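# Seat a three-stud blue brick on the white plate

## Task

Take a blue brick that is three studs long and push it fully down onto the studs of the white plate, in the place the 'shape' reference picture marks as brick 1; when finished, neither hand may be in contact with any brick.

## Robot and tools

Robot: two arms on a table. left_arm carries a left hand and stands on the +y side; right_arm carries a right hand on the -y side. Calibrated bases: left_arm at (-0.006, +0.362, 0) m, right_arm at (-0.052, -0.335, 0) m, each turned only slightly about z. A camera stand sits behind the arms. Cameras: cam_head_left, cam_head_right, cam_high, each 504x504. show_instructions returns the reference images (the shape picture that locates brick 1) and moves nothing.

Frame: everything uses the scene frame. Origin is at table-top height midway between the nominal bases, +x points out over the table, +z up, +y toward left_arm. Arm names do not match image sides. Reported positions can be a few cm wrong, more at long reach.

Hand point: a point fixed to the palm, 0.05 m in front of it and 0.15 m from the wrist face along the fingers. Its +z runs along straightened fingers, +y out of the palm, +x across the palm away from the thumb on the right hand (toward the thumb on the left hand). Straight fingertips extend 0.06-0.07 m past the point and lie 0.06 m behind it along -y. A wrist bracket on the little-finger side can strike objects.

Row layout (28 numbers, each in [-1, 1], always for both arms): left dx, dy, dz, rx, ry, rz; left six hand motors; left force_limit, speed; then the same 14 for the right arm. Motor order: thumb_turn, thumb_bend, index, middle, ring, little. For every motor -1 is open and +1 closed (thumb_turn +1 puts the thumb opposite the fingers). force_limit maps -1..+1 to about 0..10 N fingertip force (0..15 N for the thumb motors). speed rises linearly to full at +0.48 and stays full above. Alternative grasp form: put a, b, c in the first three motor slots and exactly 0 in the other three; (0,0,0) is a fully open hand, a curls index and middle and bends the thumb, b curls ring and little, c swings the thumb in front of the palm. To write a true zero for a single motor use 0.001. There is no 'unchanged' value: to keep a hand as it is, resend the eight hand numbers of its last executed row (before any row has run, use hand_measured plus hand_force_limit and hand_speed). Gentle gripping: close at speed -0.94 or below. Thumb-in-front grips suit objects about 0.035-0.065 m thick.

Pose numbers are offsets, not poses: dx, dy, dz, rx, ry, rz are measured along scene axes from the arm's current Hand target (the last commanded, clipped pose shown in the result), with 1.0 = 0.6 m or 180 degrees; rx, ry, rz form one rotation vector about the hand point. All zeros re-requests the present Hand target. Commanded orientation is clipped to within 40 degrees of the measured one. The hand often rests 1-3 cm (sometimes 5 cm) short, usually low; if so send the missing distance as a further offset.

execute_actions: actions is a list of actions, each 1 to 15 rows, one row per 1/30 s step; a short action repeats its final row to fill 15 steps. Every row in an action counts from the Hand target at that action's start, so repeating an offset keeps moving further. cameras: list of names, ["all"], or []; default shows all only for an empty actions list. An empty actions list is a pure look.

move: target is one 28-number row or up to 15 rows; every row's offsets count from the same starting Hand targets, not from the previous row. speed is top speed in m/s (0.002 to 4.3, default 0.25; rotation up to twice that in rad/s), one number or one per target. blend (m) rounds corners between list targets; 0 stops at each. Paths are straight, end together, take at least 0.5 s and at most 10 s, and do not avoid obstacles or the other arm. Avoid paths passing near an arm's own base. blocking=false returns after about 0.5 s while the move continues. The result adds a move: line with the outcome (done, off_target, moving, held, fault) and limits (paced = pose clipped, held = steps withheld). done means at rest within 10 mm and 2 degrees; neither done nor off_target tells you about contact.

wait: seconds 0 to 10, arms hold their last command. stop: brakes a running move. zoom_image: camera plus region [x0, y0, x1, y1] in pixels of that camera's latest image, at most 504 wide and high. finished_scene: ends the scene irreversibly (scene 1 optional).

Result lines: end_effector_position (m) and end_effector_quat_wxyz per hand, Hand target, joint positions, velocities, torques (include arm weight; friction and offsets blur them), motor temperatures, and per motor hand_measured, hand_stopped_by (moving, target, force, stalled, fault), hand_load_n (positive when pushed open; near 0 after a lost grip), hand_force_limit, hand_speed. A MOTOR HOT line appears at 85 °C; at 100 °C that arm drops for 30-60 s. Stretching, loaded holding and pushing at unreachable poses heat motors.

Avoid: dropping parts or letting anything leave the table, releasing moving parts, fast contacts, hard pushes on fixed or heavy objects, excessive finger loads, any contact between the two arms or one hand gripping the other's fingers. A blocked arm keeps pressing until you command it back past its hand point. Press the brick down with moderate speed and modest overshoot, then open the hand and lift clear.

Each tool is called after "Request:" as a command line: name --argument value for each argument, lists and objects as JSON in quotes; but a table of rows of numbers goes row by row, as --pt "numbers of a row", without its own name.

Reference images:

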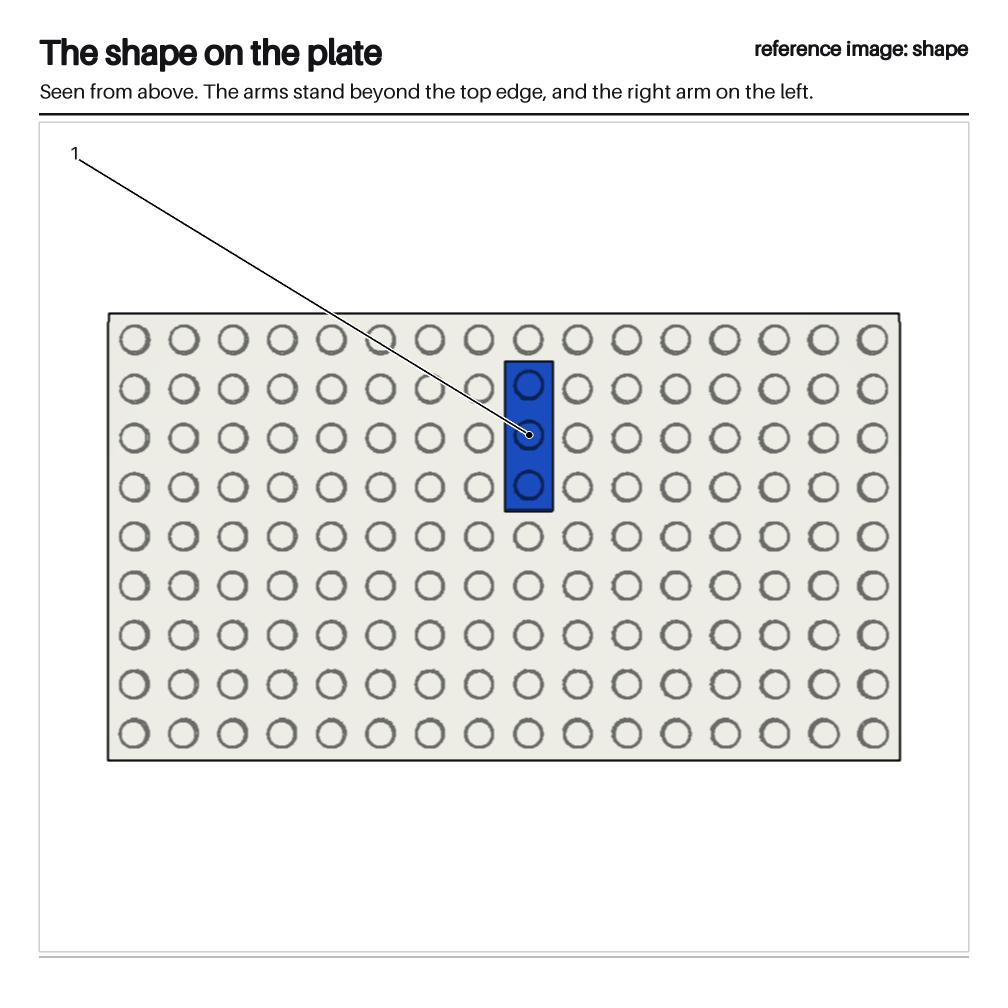

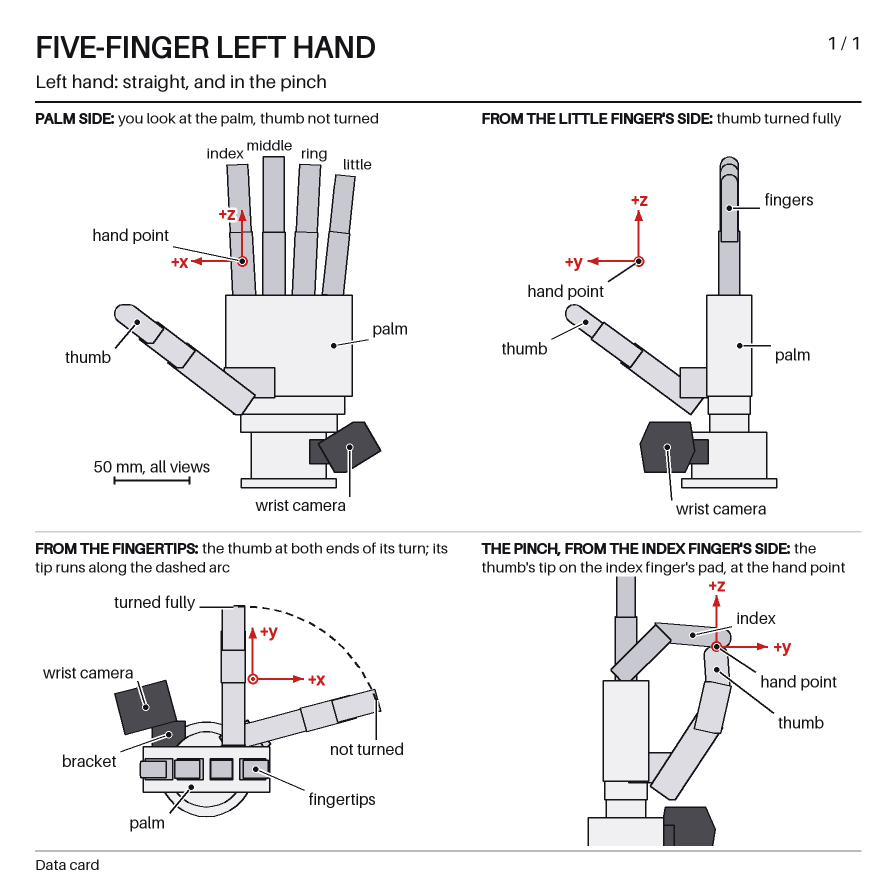

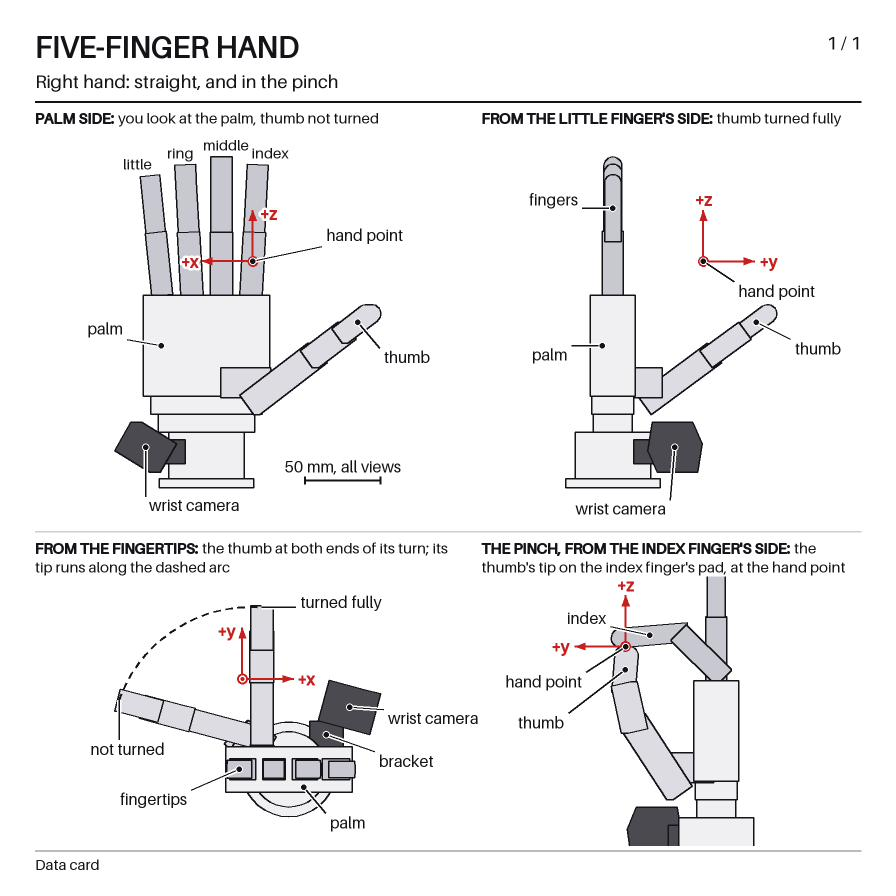

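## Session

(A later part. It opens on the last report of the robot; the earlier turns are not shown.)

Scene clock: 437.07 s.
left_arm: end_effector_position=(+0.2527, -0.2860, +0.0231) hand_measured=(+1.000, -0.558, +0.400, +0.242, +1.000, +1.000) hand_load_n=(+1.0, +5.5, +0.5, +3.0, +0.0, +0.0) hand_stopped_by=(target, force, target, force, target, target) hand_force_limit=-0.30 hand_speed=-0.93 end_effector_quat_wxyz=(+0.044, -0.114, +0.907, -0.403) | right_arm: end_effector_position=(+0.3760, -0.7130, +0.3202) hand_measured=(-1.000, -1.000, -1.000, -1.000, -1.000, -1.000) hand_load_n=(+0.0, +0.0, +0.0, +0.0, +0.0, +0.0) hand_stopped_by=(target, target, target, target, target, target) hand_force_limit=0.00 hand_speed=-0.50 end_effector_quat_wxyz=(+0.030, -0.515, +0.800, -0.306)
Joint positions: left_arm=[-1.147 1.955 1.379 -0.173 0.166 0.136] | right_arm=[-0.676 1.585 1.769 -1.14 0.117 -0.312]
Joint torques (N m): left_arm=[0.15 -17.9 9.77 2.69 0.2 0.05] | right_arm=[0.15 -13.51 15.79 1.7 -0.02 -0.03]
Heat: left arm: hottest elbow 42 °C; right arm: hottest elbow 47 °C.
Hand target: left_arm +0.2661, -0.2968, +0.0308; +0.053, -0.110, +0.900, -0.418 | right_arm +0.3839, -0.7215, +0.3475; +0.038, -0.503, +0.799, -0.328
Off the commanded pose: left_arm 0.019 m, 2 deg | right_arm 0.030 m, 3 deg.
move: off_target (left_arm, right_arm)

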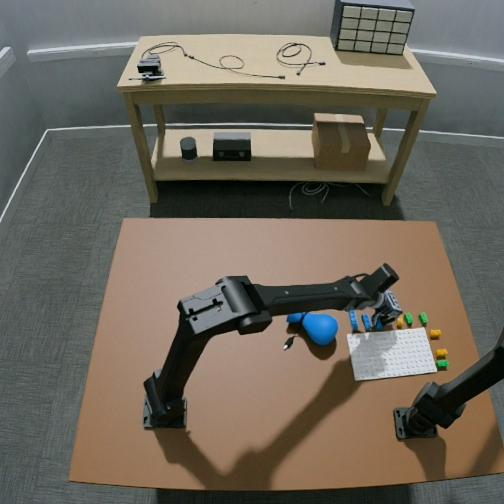

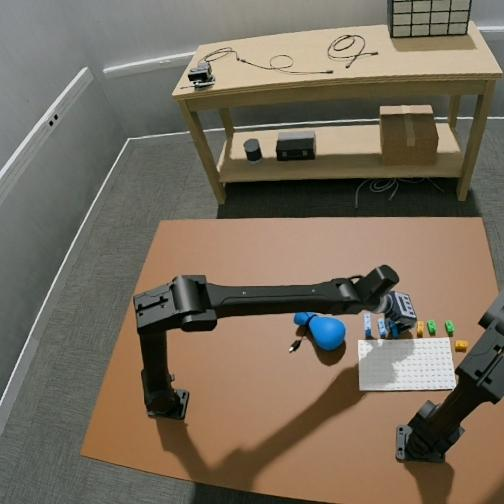

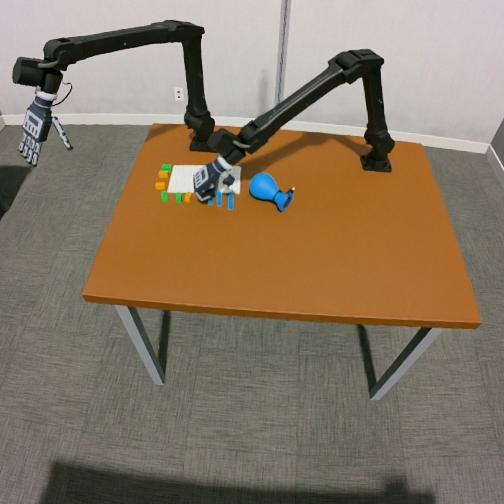

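Request:
move --target '[0, 0, 0, 0, 0, 0, 1, -0.25, 0.75, 0.4, 1, 1, -0.55, -0.93, 0, 0, 0, 0, 0, 0, 0, 0, 0, 0, 0, 0, 0, -0.5]' --speed 0.06 --cameras '["all"]'

Request:
zoom_image --camera "cam_head_left" --region '[360, 295, 410, 345]'

Request:
zoom_image --camera "cam_head_right" --region '[375, 295, 425, 345]'

Scene clock: 447.83 s.
left_arm: end_effector_position=(+0.2527, -0.2860, +0.0231) hand_measured=(+1.000, -0.558, +0.750, +0.242, +1.000, +1.000) hand_load_n=(+1.0, +5.0, +0.0, +3.5, +0.0, +0.0) hand_stopped_by=(target, force, target, force, target, target) hand_force_limit=-0.55 hand_speed=-0.93 end_effector_quat_wxyz=(+0.044, -0.114, +0.907, -0.403) | right_arm: end_effector_position=(+0.3760, -0.7130, +0.3202) hand_measured=(-1.000, -1.000, -1.000, -1.000, -1.000, -1.000) hand_load_n=(+0.0, +0.0, +0.0, +0.0, +0.0, +0.0) hand_stopped_by=(target, target, target, target, target, target) hand_force_limit=0.00 hand_speed=-0.50 end_effector_quat_wxyz=(+0.030, -0.515, +0.800, -0.306)
Joint positions: left_arm=[-1.147 1.955 1.379 -0.173 0.166 0.136] | right_arm=[-0.676 1.585 1.769 -1.14 0.117 -0.312]
Joint torques (N m): left_arm=[0.15 -17.9 9.77 2.69 0.19 0.05] | right_arm=[-0.09 -13.33 15.75 1.46 -0.03 -0.02]
Heat: left arm: hottest elbow 42 °C; right arm: hottest elbow 47 °C.
Hand target: left_arm +0.2662, -0.2968, +0.0308; +0.053, -0.110, +0.900, -0.418 | right_arm +0.3839, -0.7215, +0.3475; +0.038, -0.503, +0.799, -0.328
Off the commanded pose: left_arm 0.019 m, 2 deg | right_arm 0.030 m, 3 deg.
move: off_target (left_arm, right_arm)

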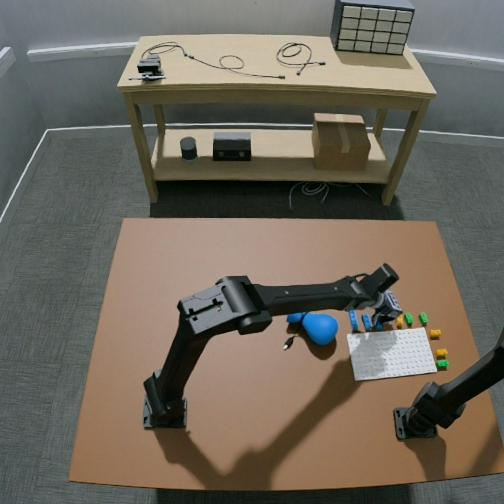

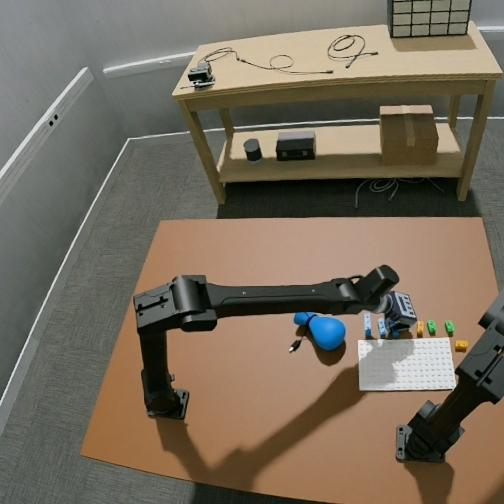

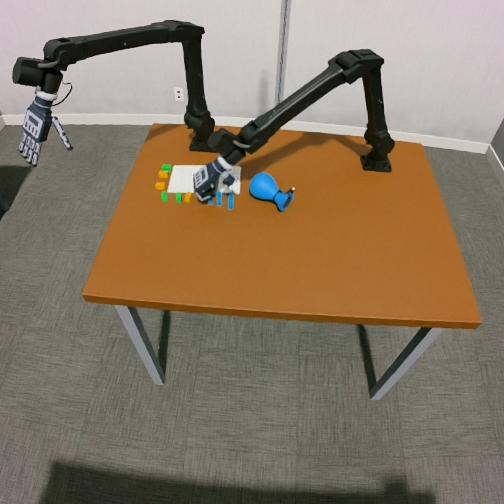

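Scaled by 10.080.

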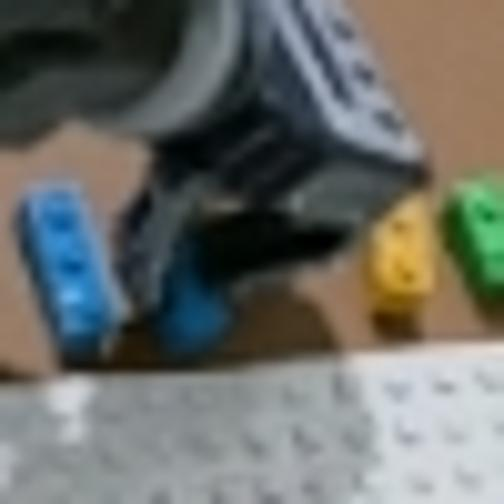

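Scaled by 10.080.

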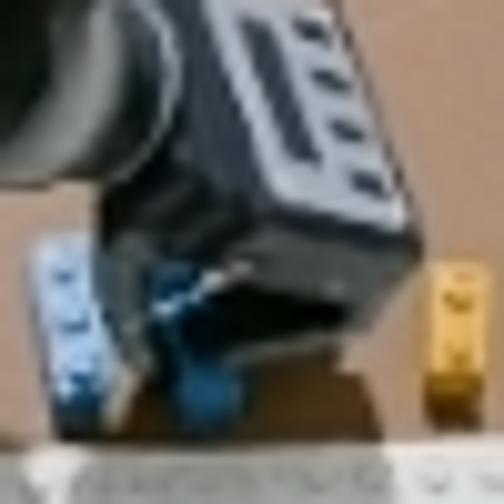

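Request:
move --target '[0, 0, 0, 0, 0, 0, 1, -0.25, 0.0, 0.4, 1, 1, -0.55, -0.6, 0, 0, 0, 0, 0, 0, 0, 0, 0, 0, 0, 0, 0, -0.5]' --speed 0.06

Request:
move --target '[0, 0, 0, 0, 0, 0, 1, -0.44, 0.0, 0.08, 1, 1, -0.3, -0.9, 0, 0, 0, 0, 0, 0, 0, 0, 0, 0, 0, 0, 0, -0.5]' --speed 0.06 --cameras '["all"]'

Request:
zoom_image --camera "cam_head_left" --region '[360, 295, 410, 345]'

Request:
zoom_image --camera "cam_head_right" --region '[375, 295, 425, 345]'

Scene clock: 464.10 s.
left_arm: end_effector_position=(+0.2527, -0.2860, +0.0231) hand_measured=(+1.000, -0.558, +0.000, +0.242, +1.000, +1.000) hand_load_n=(+1.0, +5.0, +0.0, +3.5, +0.0, +0.0) hand_stopped_by=(target, force, target, force, target, target) hand_force_limit=-0.55 hand_speed=-0.60 end_effector_quat_wxyz=(+0.044, -0.114, +0.907, -0.403) | right_arm: end_effector_position=(+0.3760, -0.7130, +0.3202) hand_measured=(-1.000, -1.000, -1.000, -1.000, -1.000, -1.000) hand_load_n=(+0.0, +0.0, +0.0, +0.0, +0.0, +0.0) hand_stopped_by=(target, target, target, target, target, target) hand_force_limit=0.00 hand_speed=-0.50 end_effector_quat_wxyz=(+0.030, -0.515, +0.800, -0.306)
Joint positions: left_arm=[-1.147 1.955 1.379 -0.173 0.166 0.136] | right_arm=[-0.676 1.585 1.769 -1.14 0.117 -0.312]
Joint torques (N m): left_arm=[0.15 -17.9 9.78 2.67 0.19 0.05] | right_arm=[0.56 -13.39 15.75 1.47 -0.04 -0.02]
Heat: left arm: hottest elbow 42 °C; right arm: hottest elbow 47 °C.
Hand target: left_arm +0.2662, -0.2968, +0.0308; +0.053, -0.110, +0.900, -0.418 | right_arm +0.3839, -0.7215, +0.3475; +0.038, -0.503, +0.799, -0.328
Off the commanded pose: left_arm 0.019 m, 2 deg | right_arm 0.030 m, 3 deg.
move: off_target (left_arm, right_arm)

Scene clock: 465.17 s.
left_arm: end_effector_position=(+0.2527, -0.2862, +0.0232) hand_measured=(+1.000, -0.440, +0.000, +0.080, +1.000, +1.000) hand_load_n=(-0.5, +0.0, +0.0, +0.0, +0.0, +0.5) hand_stopped_by=(target, target, target, target, target, target) hand_force_limit=-0.30 hand_speed=-0.90 end_effector_quat_wxyz=(+0.044, -0.114, +0.907, -0.403) | right_arm: end_effector_position=(+0.3760, -0.7130, +0.3202) hand_measured=(-1.000, -1.000, -1.000, -1.000, -1.000, -1.000) hand_load_n=(+0.0, +0.0, +0.0, +0.0, +0.0, +0.0) hand_stopped_by=(target, target, target, target, target, target) hand_force_limit=0.00 hand_speed=-0.50 end_effector_quat_wxyz=(+0.030, -0.515, +0.800, -0.306)
Joint positions: left_arm=[-1.147 1.955 1.379 -0.172 0.166 0.136] | right_arm=[-0.676 1.585 1.769 -1.14 0.117 -0.312]
Joint torques (N m): left_arm=[0.15 -17.9 9.78 2.66 0.19 0.05] | right_arm=[0.38 -13.39 15.62 1.37 -0.02 -0.02]
Heat: left arm: hottest elbow 42 °C; right arm: hottest elbow 47 °C.
Hand target: left_arm +0.2661, -0.2968, +0.0308; +0.053, -0.110, +0.900, -0.418 | right_arm +0.3839, -0.7215, +0.3475; +0.038, -0.503, +0.799, -0.328
Off the commanded pose: left_arm 0.019 m, 2 deg | right_arm 0.030 m, 3 deg.
move: off_target (left_arm, right_arm)

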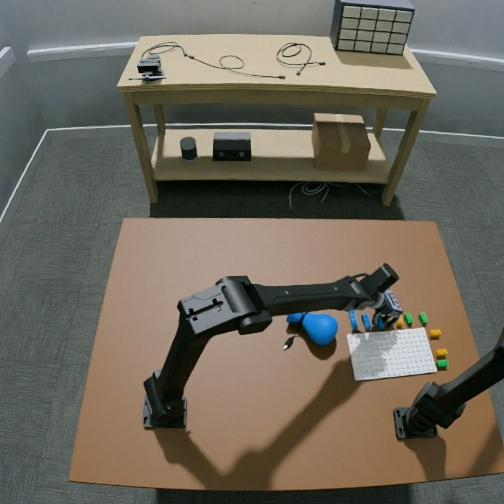

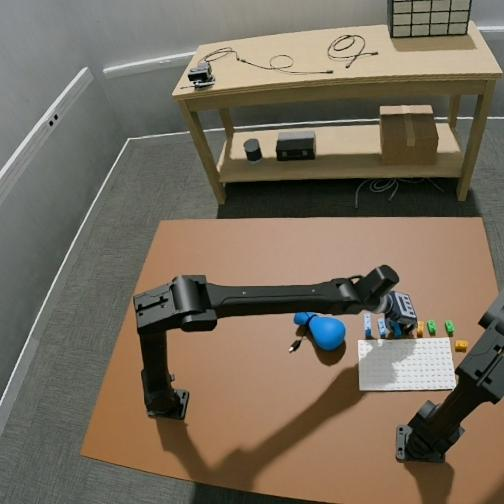

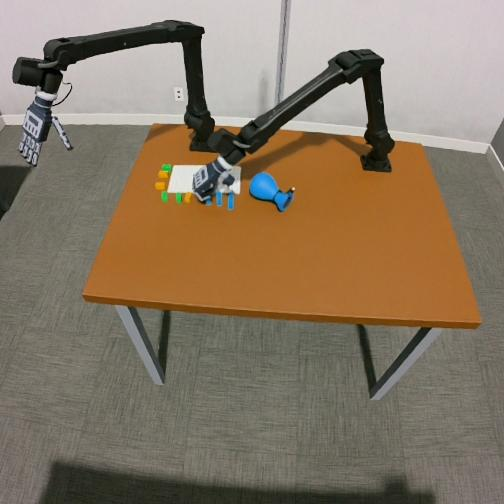

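Scaled by 10.080.

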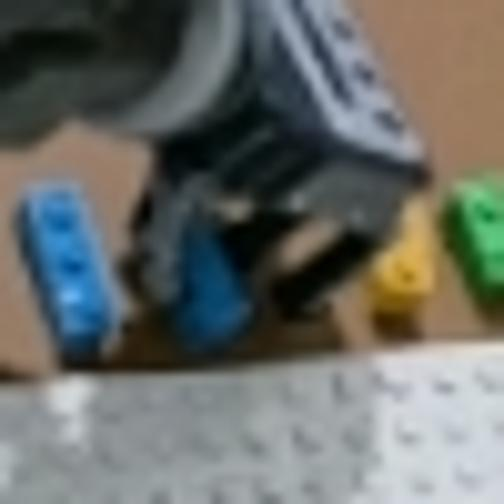

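Scaled by 10.080.

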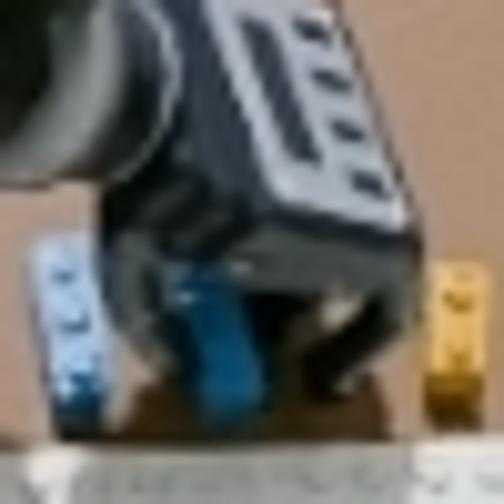

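Request:
move --target '[0, 0, -0.0075, 0, 0, 0, 1, -0.44, 0.0, 0.12, 1, 1, -0.3, -0.9, 0, 0, 0, 0, 0, 0, 0, 0, 0, 0, 0, 0, 0, -0.5]' --speed 0.03

Scene clock: 470.53 s.
left_arm: end_effector_position=(+0.2536, -0.2880, +0.0245) hand_measured=(+1.000, -0.440, +0.000, +0.120, +1.000, +1.000) hand_load_n=(+0.0, +0.0, +0.0, +0.0, +0.0, +0.0) hand_stopped_by=(target, target, target, target, target, target) hand_force_limit=-0.30 hand_speed=-0.90 end_effector_quat_wxyz=(+0.045, -0.113, +0.905, -0.407) | right_arm: end_effector_position=(+0.3760, -0.7130, +0.3202) hand_measured=(-1.000, -1.000, -1.000, -1.000, -1.000, -1.000) hand_load_n=(+0.0, +0.0, +0.0, +0.0, +0.0, +0.0) hand_stopped_by=(target, target, target, target, target, target) hand_force_limit=0.00 hand_speed=-0.50 end_effector_quat_wxyz=(+0.030, -0.515, +0.800, -0.306)
Joint positions: left_arm=[-1.147 1.955 1.379 -0.164 0.166 0.136] | right_arm=[-0.676 1.585 1.769 -1.14 0.117 -0.312]
Joint torques (N m): left_arm=[0.15 -17.49 9.55 2.62 0.19 0.04] | right_arm=[0.21 -13.33 15.69 1.5 -0.02 -0.04]
Heat: left arm: hottest elbow 42 °C; right arm: hottest elbow 48 °C.
Hand target: left_arm +0.2661, -0.2968, +0.0265; +0.053, -0.110, +0.900, -0.418 | right_arm +0.3839, -0.7215, +0.3475; +0.038, -0.503, +0.799, -0.328
Off the commanded pose: left_arm 0.015 m, 2 deg | right_arm 0.030 m, 3 deg.
move: off_target (left_arm, right_arm)

Request:
move --target '[0, 0, -0.0125, 0, 0, 0, 1, -0.44, 0.0, 0.12, 1, 1, -0.3, -0.9, 0, 0, 0, 0, 0, 0, 0, 0, 0, 0, 0, 0, 0, -0.5]' --speed 0.03 --cameras '["all"]'

Request:
zoom_image --camera "cam_head_left" --region '[360, 295, 410, 345]'

Request:
zoom_image --camera "cam_head_right" --region '[375, 295, 425, 345]'

Scene clock: 475.07 s.
left_arm: end_effector_position=(+0.2546, -0.2900, +0.0182) hand_measured=(+1.000, -0.440, +0.000, +0.120, +1.000, +1.000) hand_load_n=(+0.0, +0.0, +0.0, +0.5, +0.0, +0.0) hand_stopped_by=(target, target, target, target, target, target) hand_force_limit=-0.30 hand_speed=-0.90 end_effector_quat_wxyz=(+0.046, -0.113, +0.905, -0.408) | right_arm: end_effector_position=(+0.3760, -0.7130, +0.3202) hand_measured=(-1.000, -1.000, -1.000, -1.000, -1.000, -1.000) hand_load_n=(+0.0, +0.0, +0.0, +0.0, +0.0, +0.0) hand_stopped_by=(target, target, target, target, target, target) hand_force_limit=0.00 hand_speed=-0.50 end_effector_quat_wxyz=(+0.030, -0.515, +0.800, -0.306)
Joint positions: left_arm=[-1.147 1.968 1.379 -0.147 0.166 0.136] | right_arm=[-0.676 1.585 1.769 -1.14 0.117 -0.312]
Joint torques (N m): left_arm=[0.15 -17.73 9.11 2.66 0.19 0.04] | right_arm=[0.09 -13.8 15.69 1.46 -0.04 -0.02]
Heat: left arm: hottest elbow 42 °C; right arm: hottest elbow 48 °C.
Hand target: left_arm +0.2661, -0.2969, +0.0189; +0.053, -0.110, +0.900, -0.419 | right_arm +0.3839, -0.7215, +0.3475; +0.038, -0.503, +0.799, -0.328
Off the commanded pose: left_arm 0.013 m, 2 deg | right_arm 0.030 m, 3 deg.
move: off_target (left_arm, right_arm)

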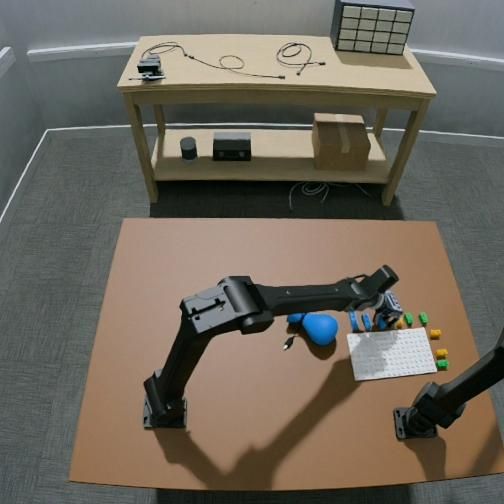

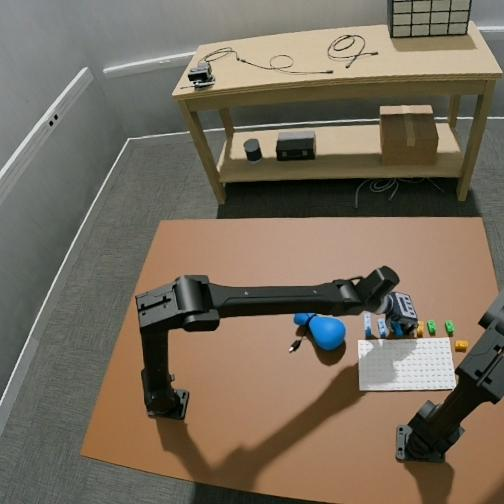

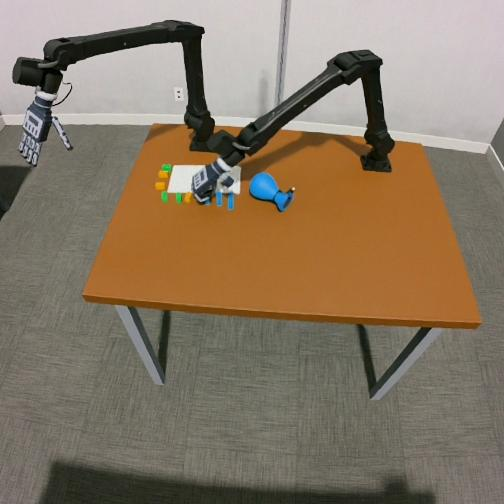

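Scaled by 10.080.

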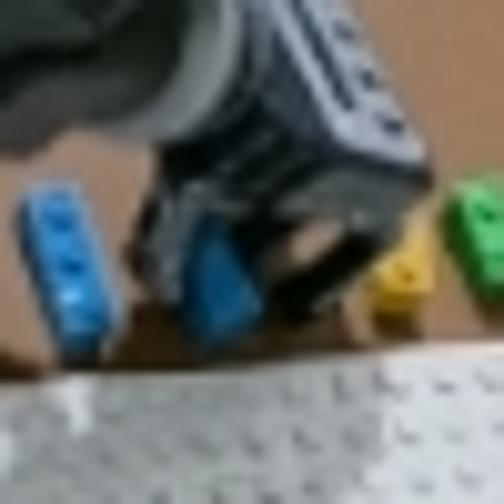

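Scaled by 10.080.

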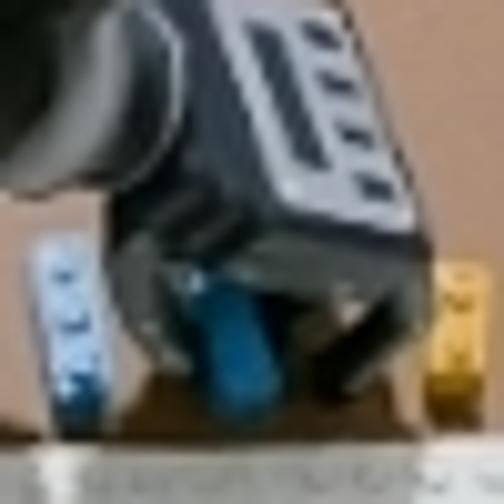

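Request:
move --target '[0, 0, 0, 0, 0, 0, 1, -0.44, 0.5, 0.14, 1, 1, -0.6, -0.92, 0, 0, 0, 0, 0, 0, 0, 0, 0, 0, 0, 0, 0, -0.5]' --speed 0.03 --cameras '["all"]'

Request:
zoom_image --camera "cam_head_left" --region '[360, 295, 410, 345]'

Request:
zoom_image --camera "cam_head_right" --region '[375, 295, 425, 345]'

Scene clock: 482.80 s.
left_arm: end_effector_position=(+0.2546, -0.2900, +0.0182) hand_measured=(+1.000, -0.440, +0.194, +0.140, +1.000, +1.000) hand_load_n=(-0.5, +3.5, +2.0, +1.0, +0.0, +0.5) hand_stopped_by=(target, target, force, target, target, target) hand_force_limit=-0.60 hand_speed=-0.92 end_effector_quat_wxyz=(+0.046, -0.113, +0.905, -0.408) | right_arm: end_effector_position=(+0.3760, -0.7130, +0.3202) hand_measured=(-1.000, -1.000, -1.000, -1.000, -1.000, -1.000) hand_load_n=(+0.0, +0.0, +0.0, +0.0, +0.0, +0.0) hand_stopped_by=(target, target, target, target, target, target) hand_force_limit=0.00 hand_speed=-0.50 end_effector_quat_wxyz=(+0.030, -0.515, +0.800, -0.306)
Joint positions: left_arm=[-1.147 1.968 1.379 -0.147 0.166 0.136] | right_arm=[-0.676 1.585 1.769 -1.14 0.117 -0.312]
Joint torques (N m): left_arm=[0.15 -17.61 9.13 2.71 0.19 0.04] | right_arm=[0.03 -13.22 15.71 1.62 0 -0.02]
Heat: left arm: hottest elbow 42 °C; right arm: hottest elbow 48 °C.
Hand target: left_arm +0.2661, -0.2968, +0.0189; +0.053, -0.110, +0.900, -0.418 | right_arm +0.3839, -0.7215, +0.3475; +0.038, -0.503, +0.799, -0.328
Off the commanded pose: left_arm 0.014 m, 2 deg | right_arm 0.030 m, 3 deg.
move: off_target (left_arm, right_arm)

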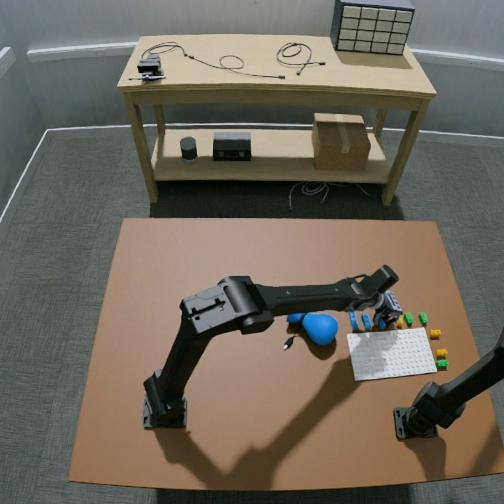

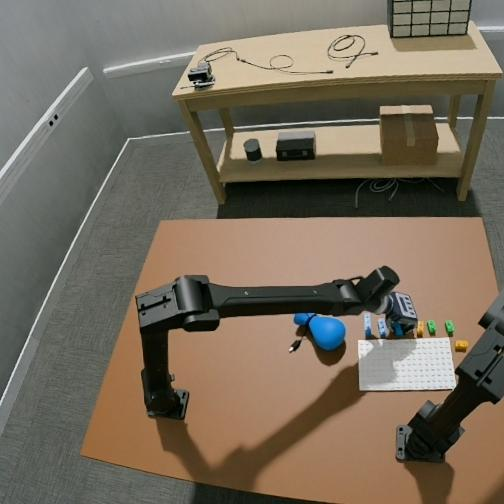

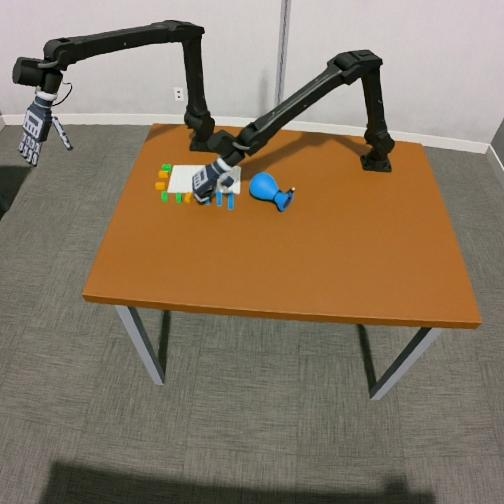

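Scaled by 10.080.

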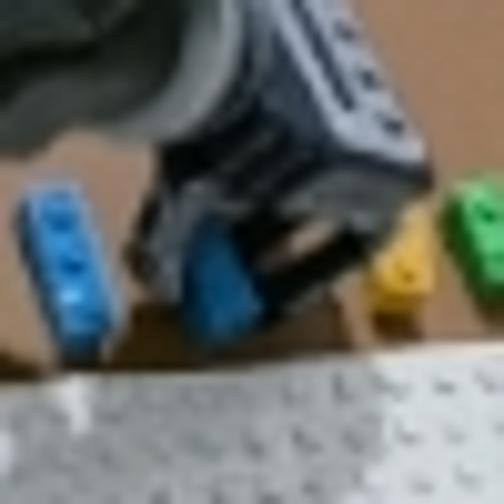

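Scaled by 10.080.

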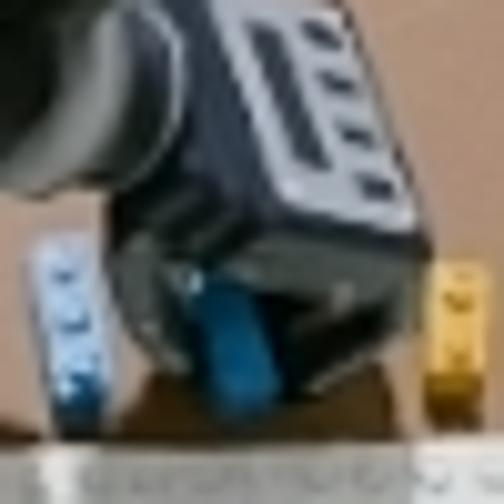

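Request:
move --target '[0, 0, 0, 0, 0, 0, 1, -0.44, 0.55, 0.4, 1, 1, -0.2, -0.93, 0, 0, 0, 0, 0, 0, 0, 0, 0, 0, 0, 0, 0, -0.5]' --speed 0.03

Scene clock: 486.67 s.
left_arm: end_effector_position=(+0.2547, -0.2902, +0.0184) hand_measured=(+1.000, -0.442, +0.204, +0.150, +1.000, +1.000) hand_load_n=(-0.5, +8.5, +4.5, +5.0, +0.0, +0.0) hand_stopped_by=(target, target, force, force, target, target) hand_force_limit=-0.20 hand_speed=-0.93 end_effector_quat_wxyz=(+0.046, -0.113, +0.904, -0.409) | right_arm: end_effector_position=(+0.3760, -0.7130, +0.3202) hand_measured=(-1.000, -1.000, -1.000, -1.000, -1.000, -1.000) hand_load_n=(+0.0, +0.0, +0.0, +0.0, +0.0, +0.0) hand_stopped_by=(target, target, target, target, target, target) hand_force_limit=0.00 hand_speed=-0.50 end_effector_quat_wxyz=(+0.030, -0.515, +0.800, -0.306)
Joint positions: left_arm=[-1.147 1.968 1.379 -0.146 0.166 0.136] | right_arm=[-0.676 1.585 1.769 -1.14 0.117 -0.312]
Joint torques (N m): left_arm=[0.15 -17.61 9.14 2.66 0.19 0.04] | right_arm=[-0.09 -13.86 15.77 1.42 -0.06 0]
Heat: left arm: hottest elbow 42 °C; right arm: hottest elbow 48 °C.
Hand target: left_arm +0.2661, -0.2969, +0.0189; +0.053, -0.110, +0.900, -0.418 | right_arm +0.3839, -0.7215, +0.3475; +0.038, -0.503, +0.799, -0.328
Off the commanded pose: left_arm 0.013 m, 1 deg | right_arm 0.030 m, 3 deg.
move: off_target (left_arm, right_arm)

Request:
move --pt "0 0 0.13 0 0 0 1 -0.44 0.55 0.4 1 1 -0.2 -0.93 0 0 0 0 0 0 0 0 0 0 0 0 0 -0.5" --pt "-0.206 -0.015 0.13 0 0 -0.061 1 -0.44 0.55 0.4 1 1 -0.2 -0.93 0 0 0 0 0 0 0 0 0 0 0 0 0 -0.5" --speed 0.12 --blend 0.02 --cameras '["all"]'

Request:
zoom_image --camera "cam_head_left" --region '[345, 310, 445, 390]'

Request:
zoom_image --camera "cam_head_right" --region '[350, 310, 460, 400]'

Request:
zoom_image --camera "cam_high" --region '[155, 130, 255, 210]'

Scene clock: 506.60 s.
left_arm: end_effector_position=(+0.1461, -0.3049, +0.0840) hand_measured=(+1.000, -0.442, +0.204, +0.150, +1.000, +1.000) hand_load_n=(+0.0, +8.5, +4.5, +4.5, +0.5, +0.0) hand_stopped_by=(target, target, force, force, target, target) hand_force_limit=-0.20 hand_speed=-0.93 end_effector_quat_wxyz=(+0.009, -0.033, +0.910, -0.413) | right_arm: end_effector_position=(+0.3760, -0.7130, +0.3202) hand_measured=(-1.000, -1.000, -1.000, -1.000, -1.000, -1.000) hand_load_n=(+0.0, +0.0, +0.0, +0.5, +0.0, +0.5) hand_stopped_by=(target, target, target, target, target, target) hand_force_limit=0.00 hand_speed=-0.50 end_effector_quat_wxyz=(+0.030, -0.515, +0.800, -0.306)
Joint positions: left_arm=[-1.297 1.843 1.381 -0.273 0.186 0.152] | right_arm=[-0.676 1.585 1.769 -1.14 0.117 -0.312]
Joint torques (N m): left_arm=[-1.2 -19.6 8.25 1.81 0.17 0.04] | right_arm=[0.21 -13.39 15.68 1.52 -0.01 -0.01]
Heat: left arm: hottest elbow 42 °C; right arm: hottest elbow 48 °C.
Hand target: left_arm +0.1425, -0.3059, +0.0970; +0.013, -0.023, +0.906, -0.422 | right_arm +0.3839, -0.7215, +0.3475; +0.038, -0.503, +0.799, -0.328
Off the commanded pose: left_arm 0.013 m, 2 deg | right_arm 0.030 m, 3 deg.
move: off_target (left_arm, right_arm)

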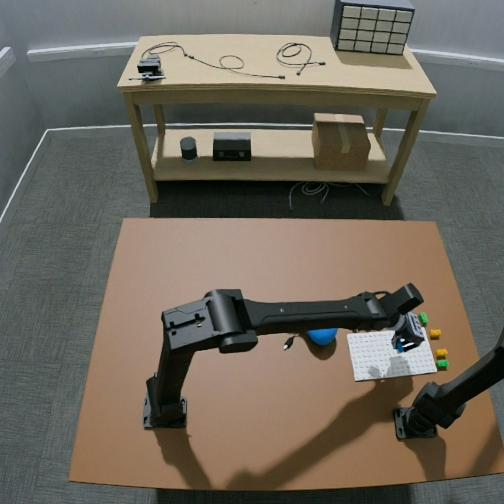

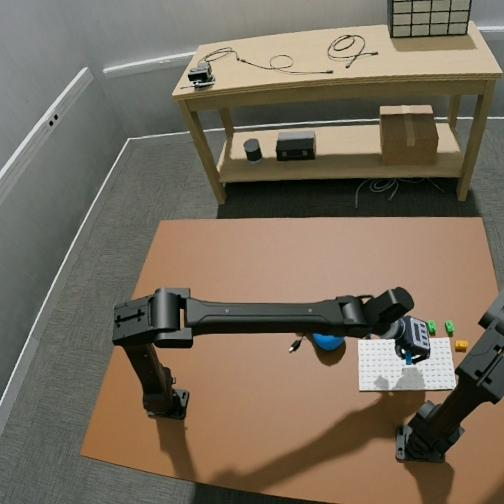

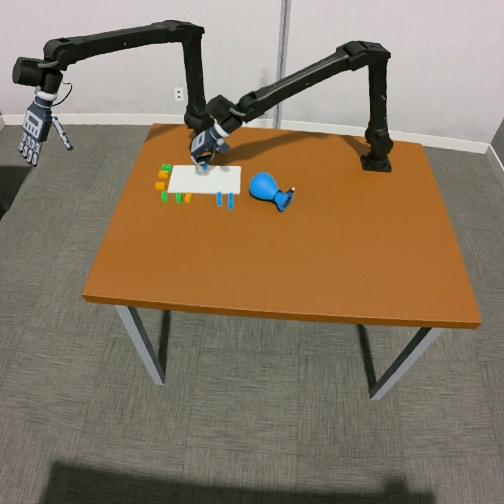

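Scaled by 5.040.

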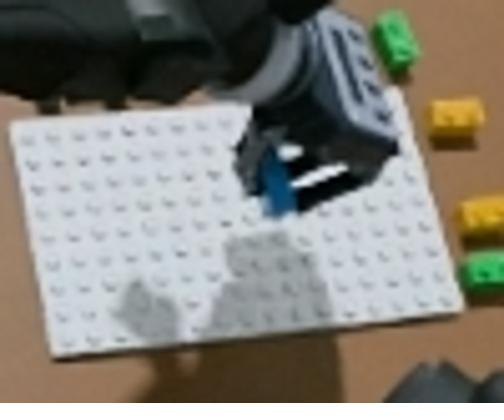

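Scaled by 4.582.

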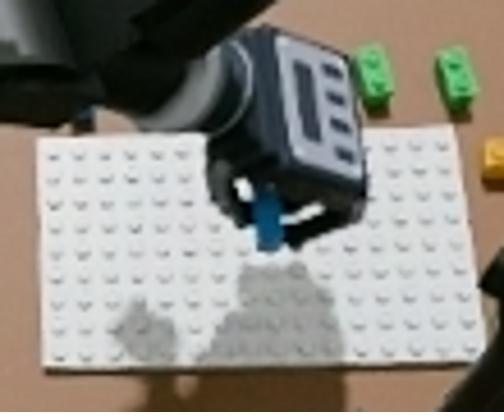

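Scaled by 5.040.

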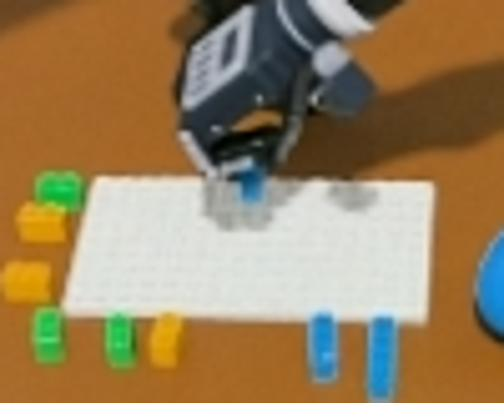

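Request:
zoom_image --camera "cam_head_left" --region '[375, 325, 425, 375]'

Request:
zoom_image --camera "cam_head_right" --region '[385, 335, 435, 385]'

Request:
zoom_image --camera "cam_high" --region '[185, 150, 225, 190]'

Scaled by 10.080.

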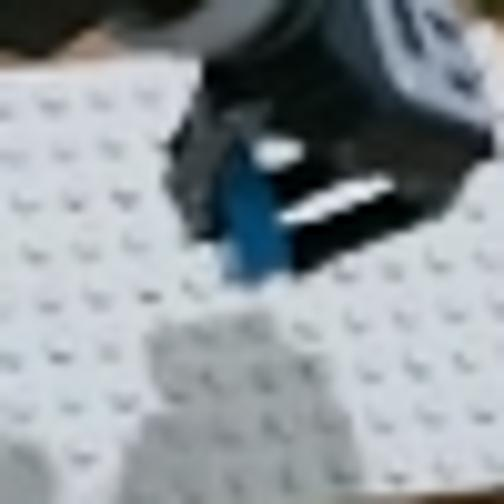

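Scaled by 10.080.

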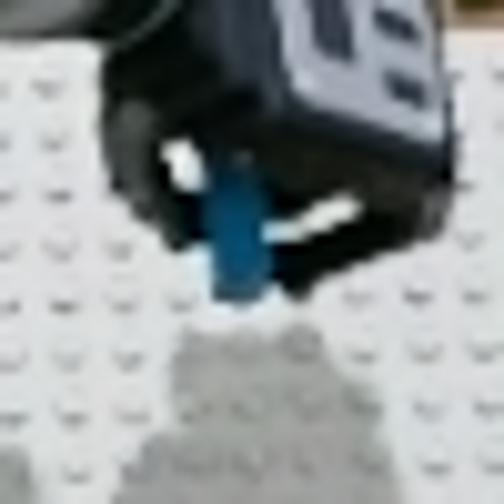

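Scaled by 12.600.

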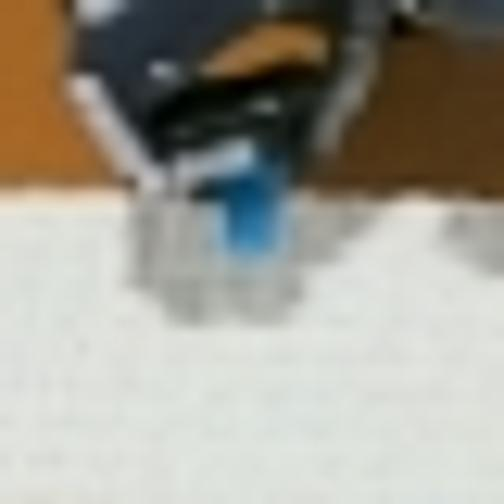

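Request:
move --target '[-0.037, 0.0142, -0.05, 0, 0, 0, 1, -0.44, 0.55, 0.4, 1, 1, -0.2, -0.93, 0, 0, 0, 0, 0, 0, 0, 0, 0, 0, 0, 0, 0, -0.5]' --speed 0.08 --cameras '["all"]'

Request:
zoom_image --camera "cam_head_left" --region '[370, 330, 420, 380]'

Request:
zoom_image --camera "cam_head_right" --region '[380, 340, 430, 390]'

Request:
zoom_image --camera "cam_high" --region '[180, 150, 230, 200]'

Scene clock: 534.53 s.
left_arm: end_effector_position=(+0.1239, -0.2908, +0.0536) hand_measured=(+1.000, -0.442, +0.204, +0.150, +1.000, +1.000) hand_load_n=(+0.0, +8.5, +4.0, +4.5, +0.0, +0.0) hand_stopped_by=(target, target, force, force, target, target) hand_force_limit=-0.20 hand_speed=-0.93 end_effector_quat_wxyz=(+0.011, -0.024, +0.914, -0.405) | right_arm: end_effector_position=(+0.3760, -0.7130, +0.3202) hand_measured=(-1.000, -1.000, -1.000, -1.000, -1.000, -1.000) hand_load_n=(+0.0, +0.0, +0.0, +0.0, +0.0, +0.0) hand_stopped_by=(target, target, target, target, target, target) hand_force_limit=0.00 hand_speed=-0.50 end_effector_quat_wxyz=(+0.030, -0.515, +0.800, -0.306)
Joint positions: left_arm=[-1.329 1.841 1.295 -0.203 0.166 0.153] | right_arm=[-0.676 1.585 1.769 -1.14 0.117 -0.312]
Joint torques (N m): left_arm=[-1.32 -18.78 7.95 2.59 0.03 -0.15] | right_arm=[0.26 -13.39 15.57 1.57 -0.03 -0.04]
Heat: left arm: hottest elbow 40 °C; right arm: hottest elbow 48 °C.
Hand target: left_arm +0.1202, -0.2973, +0.0667; +0.013, -0.023, +0.906, -0.421 | right_arm +0.3839, -0.7215, +0.3475; +0.038, -0.503, +0.799, -0.328
Off the commanded pose: left_arm 0.015 m, 2 deg | right_arm 0.030 m, 3 deg.
move: off_target (left_arm, right_arm)

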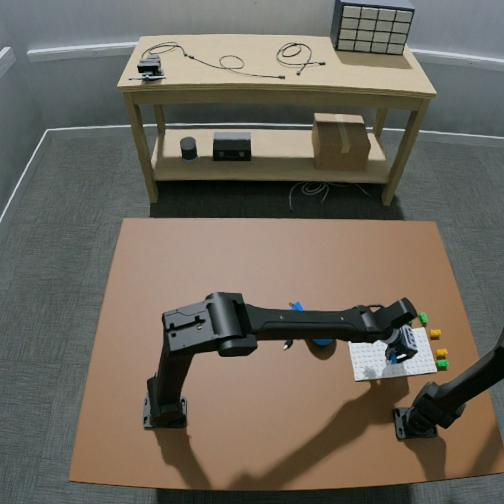

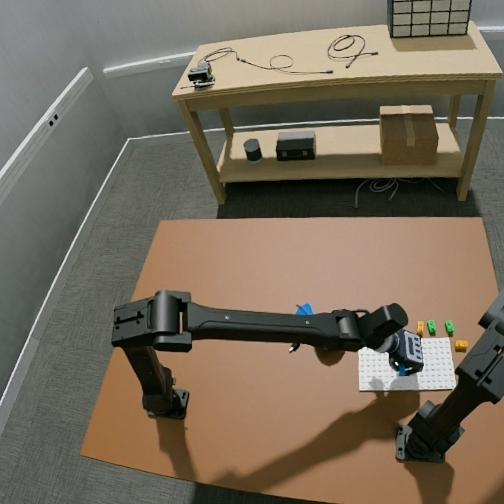

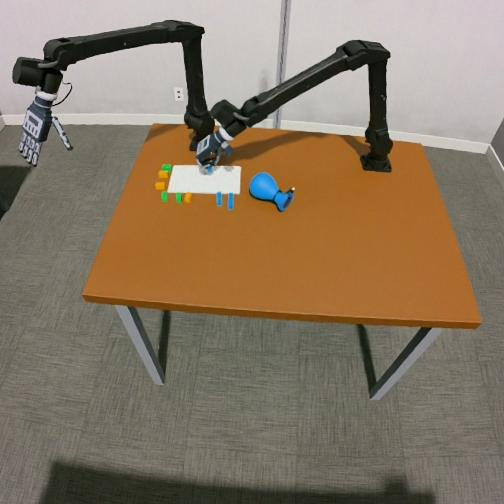

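Scaled by 10.080.

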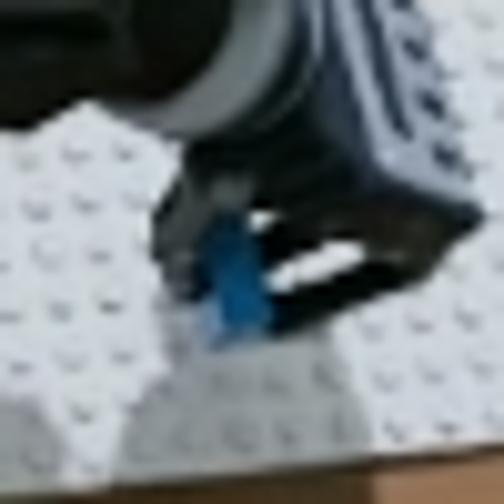

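Scaled by 10.080.

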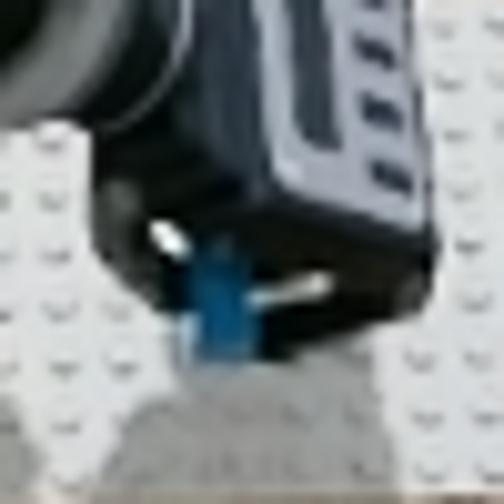

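Scaled by 10.080.

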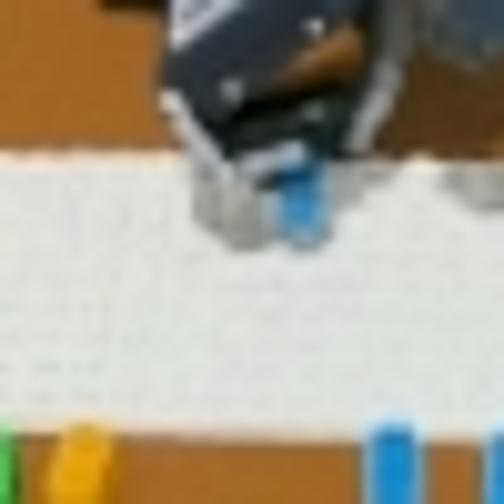

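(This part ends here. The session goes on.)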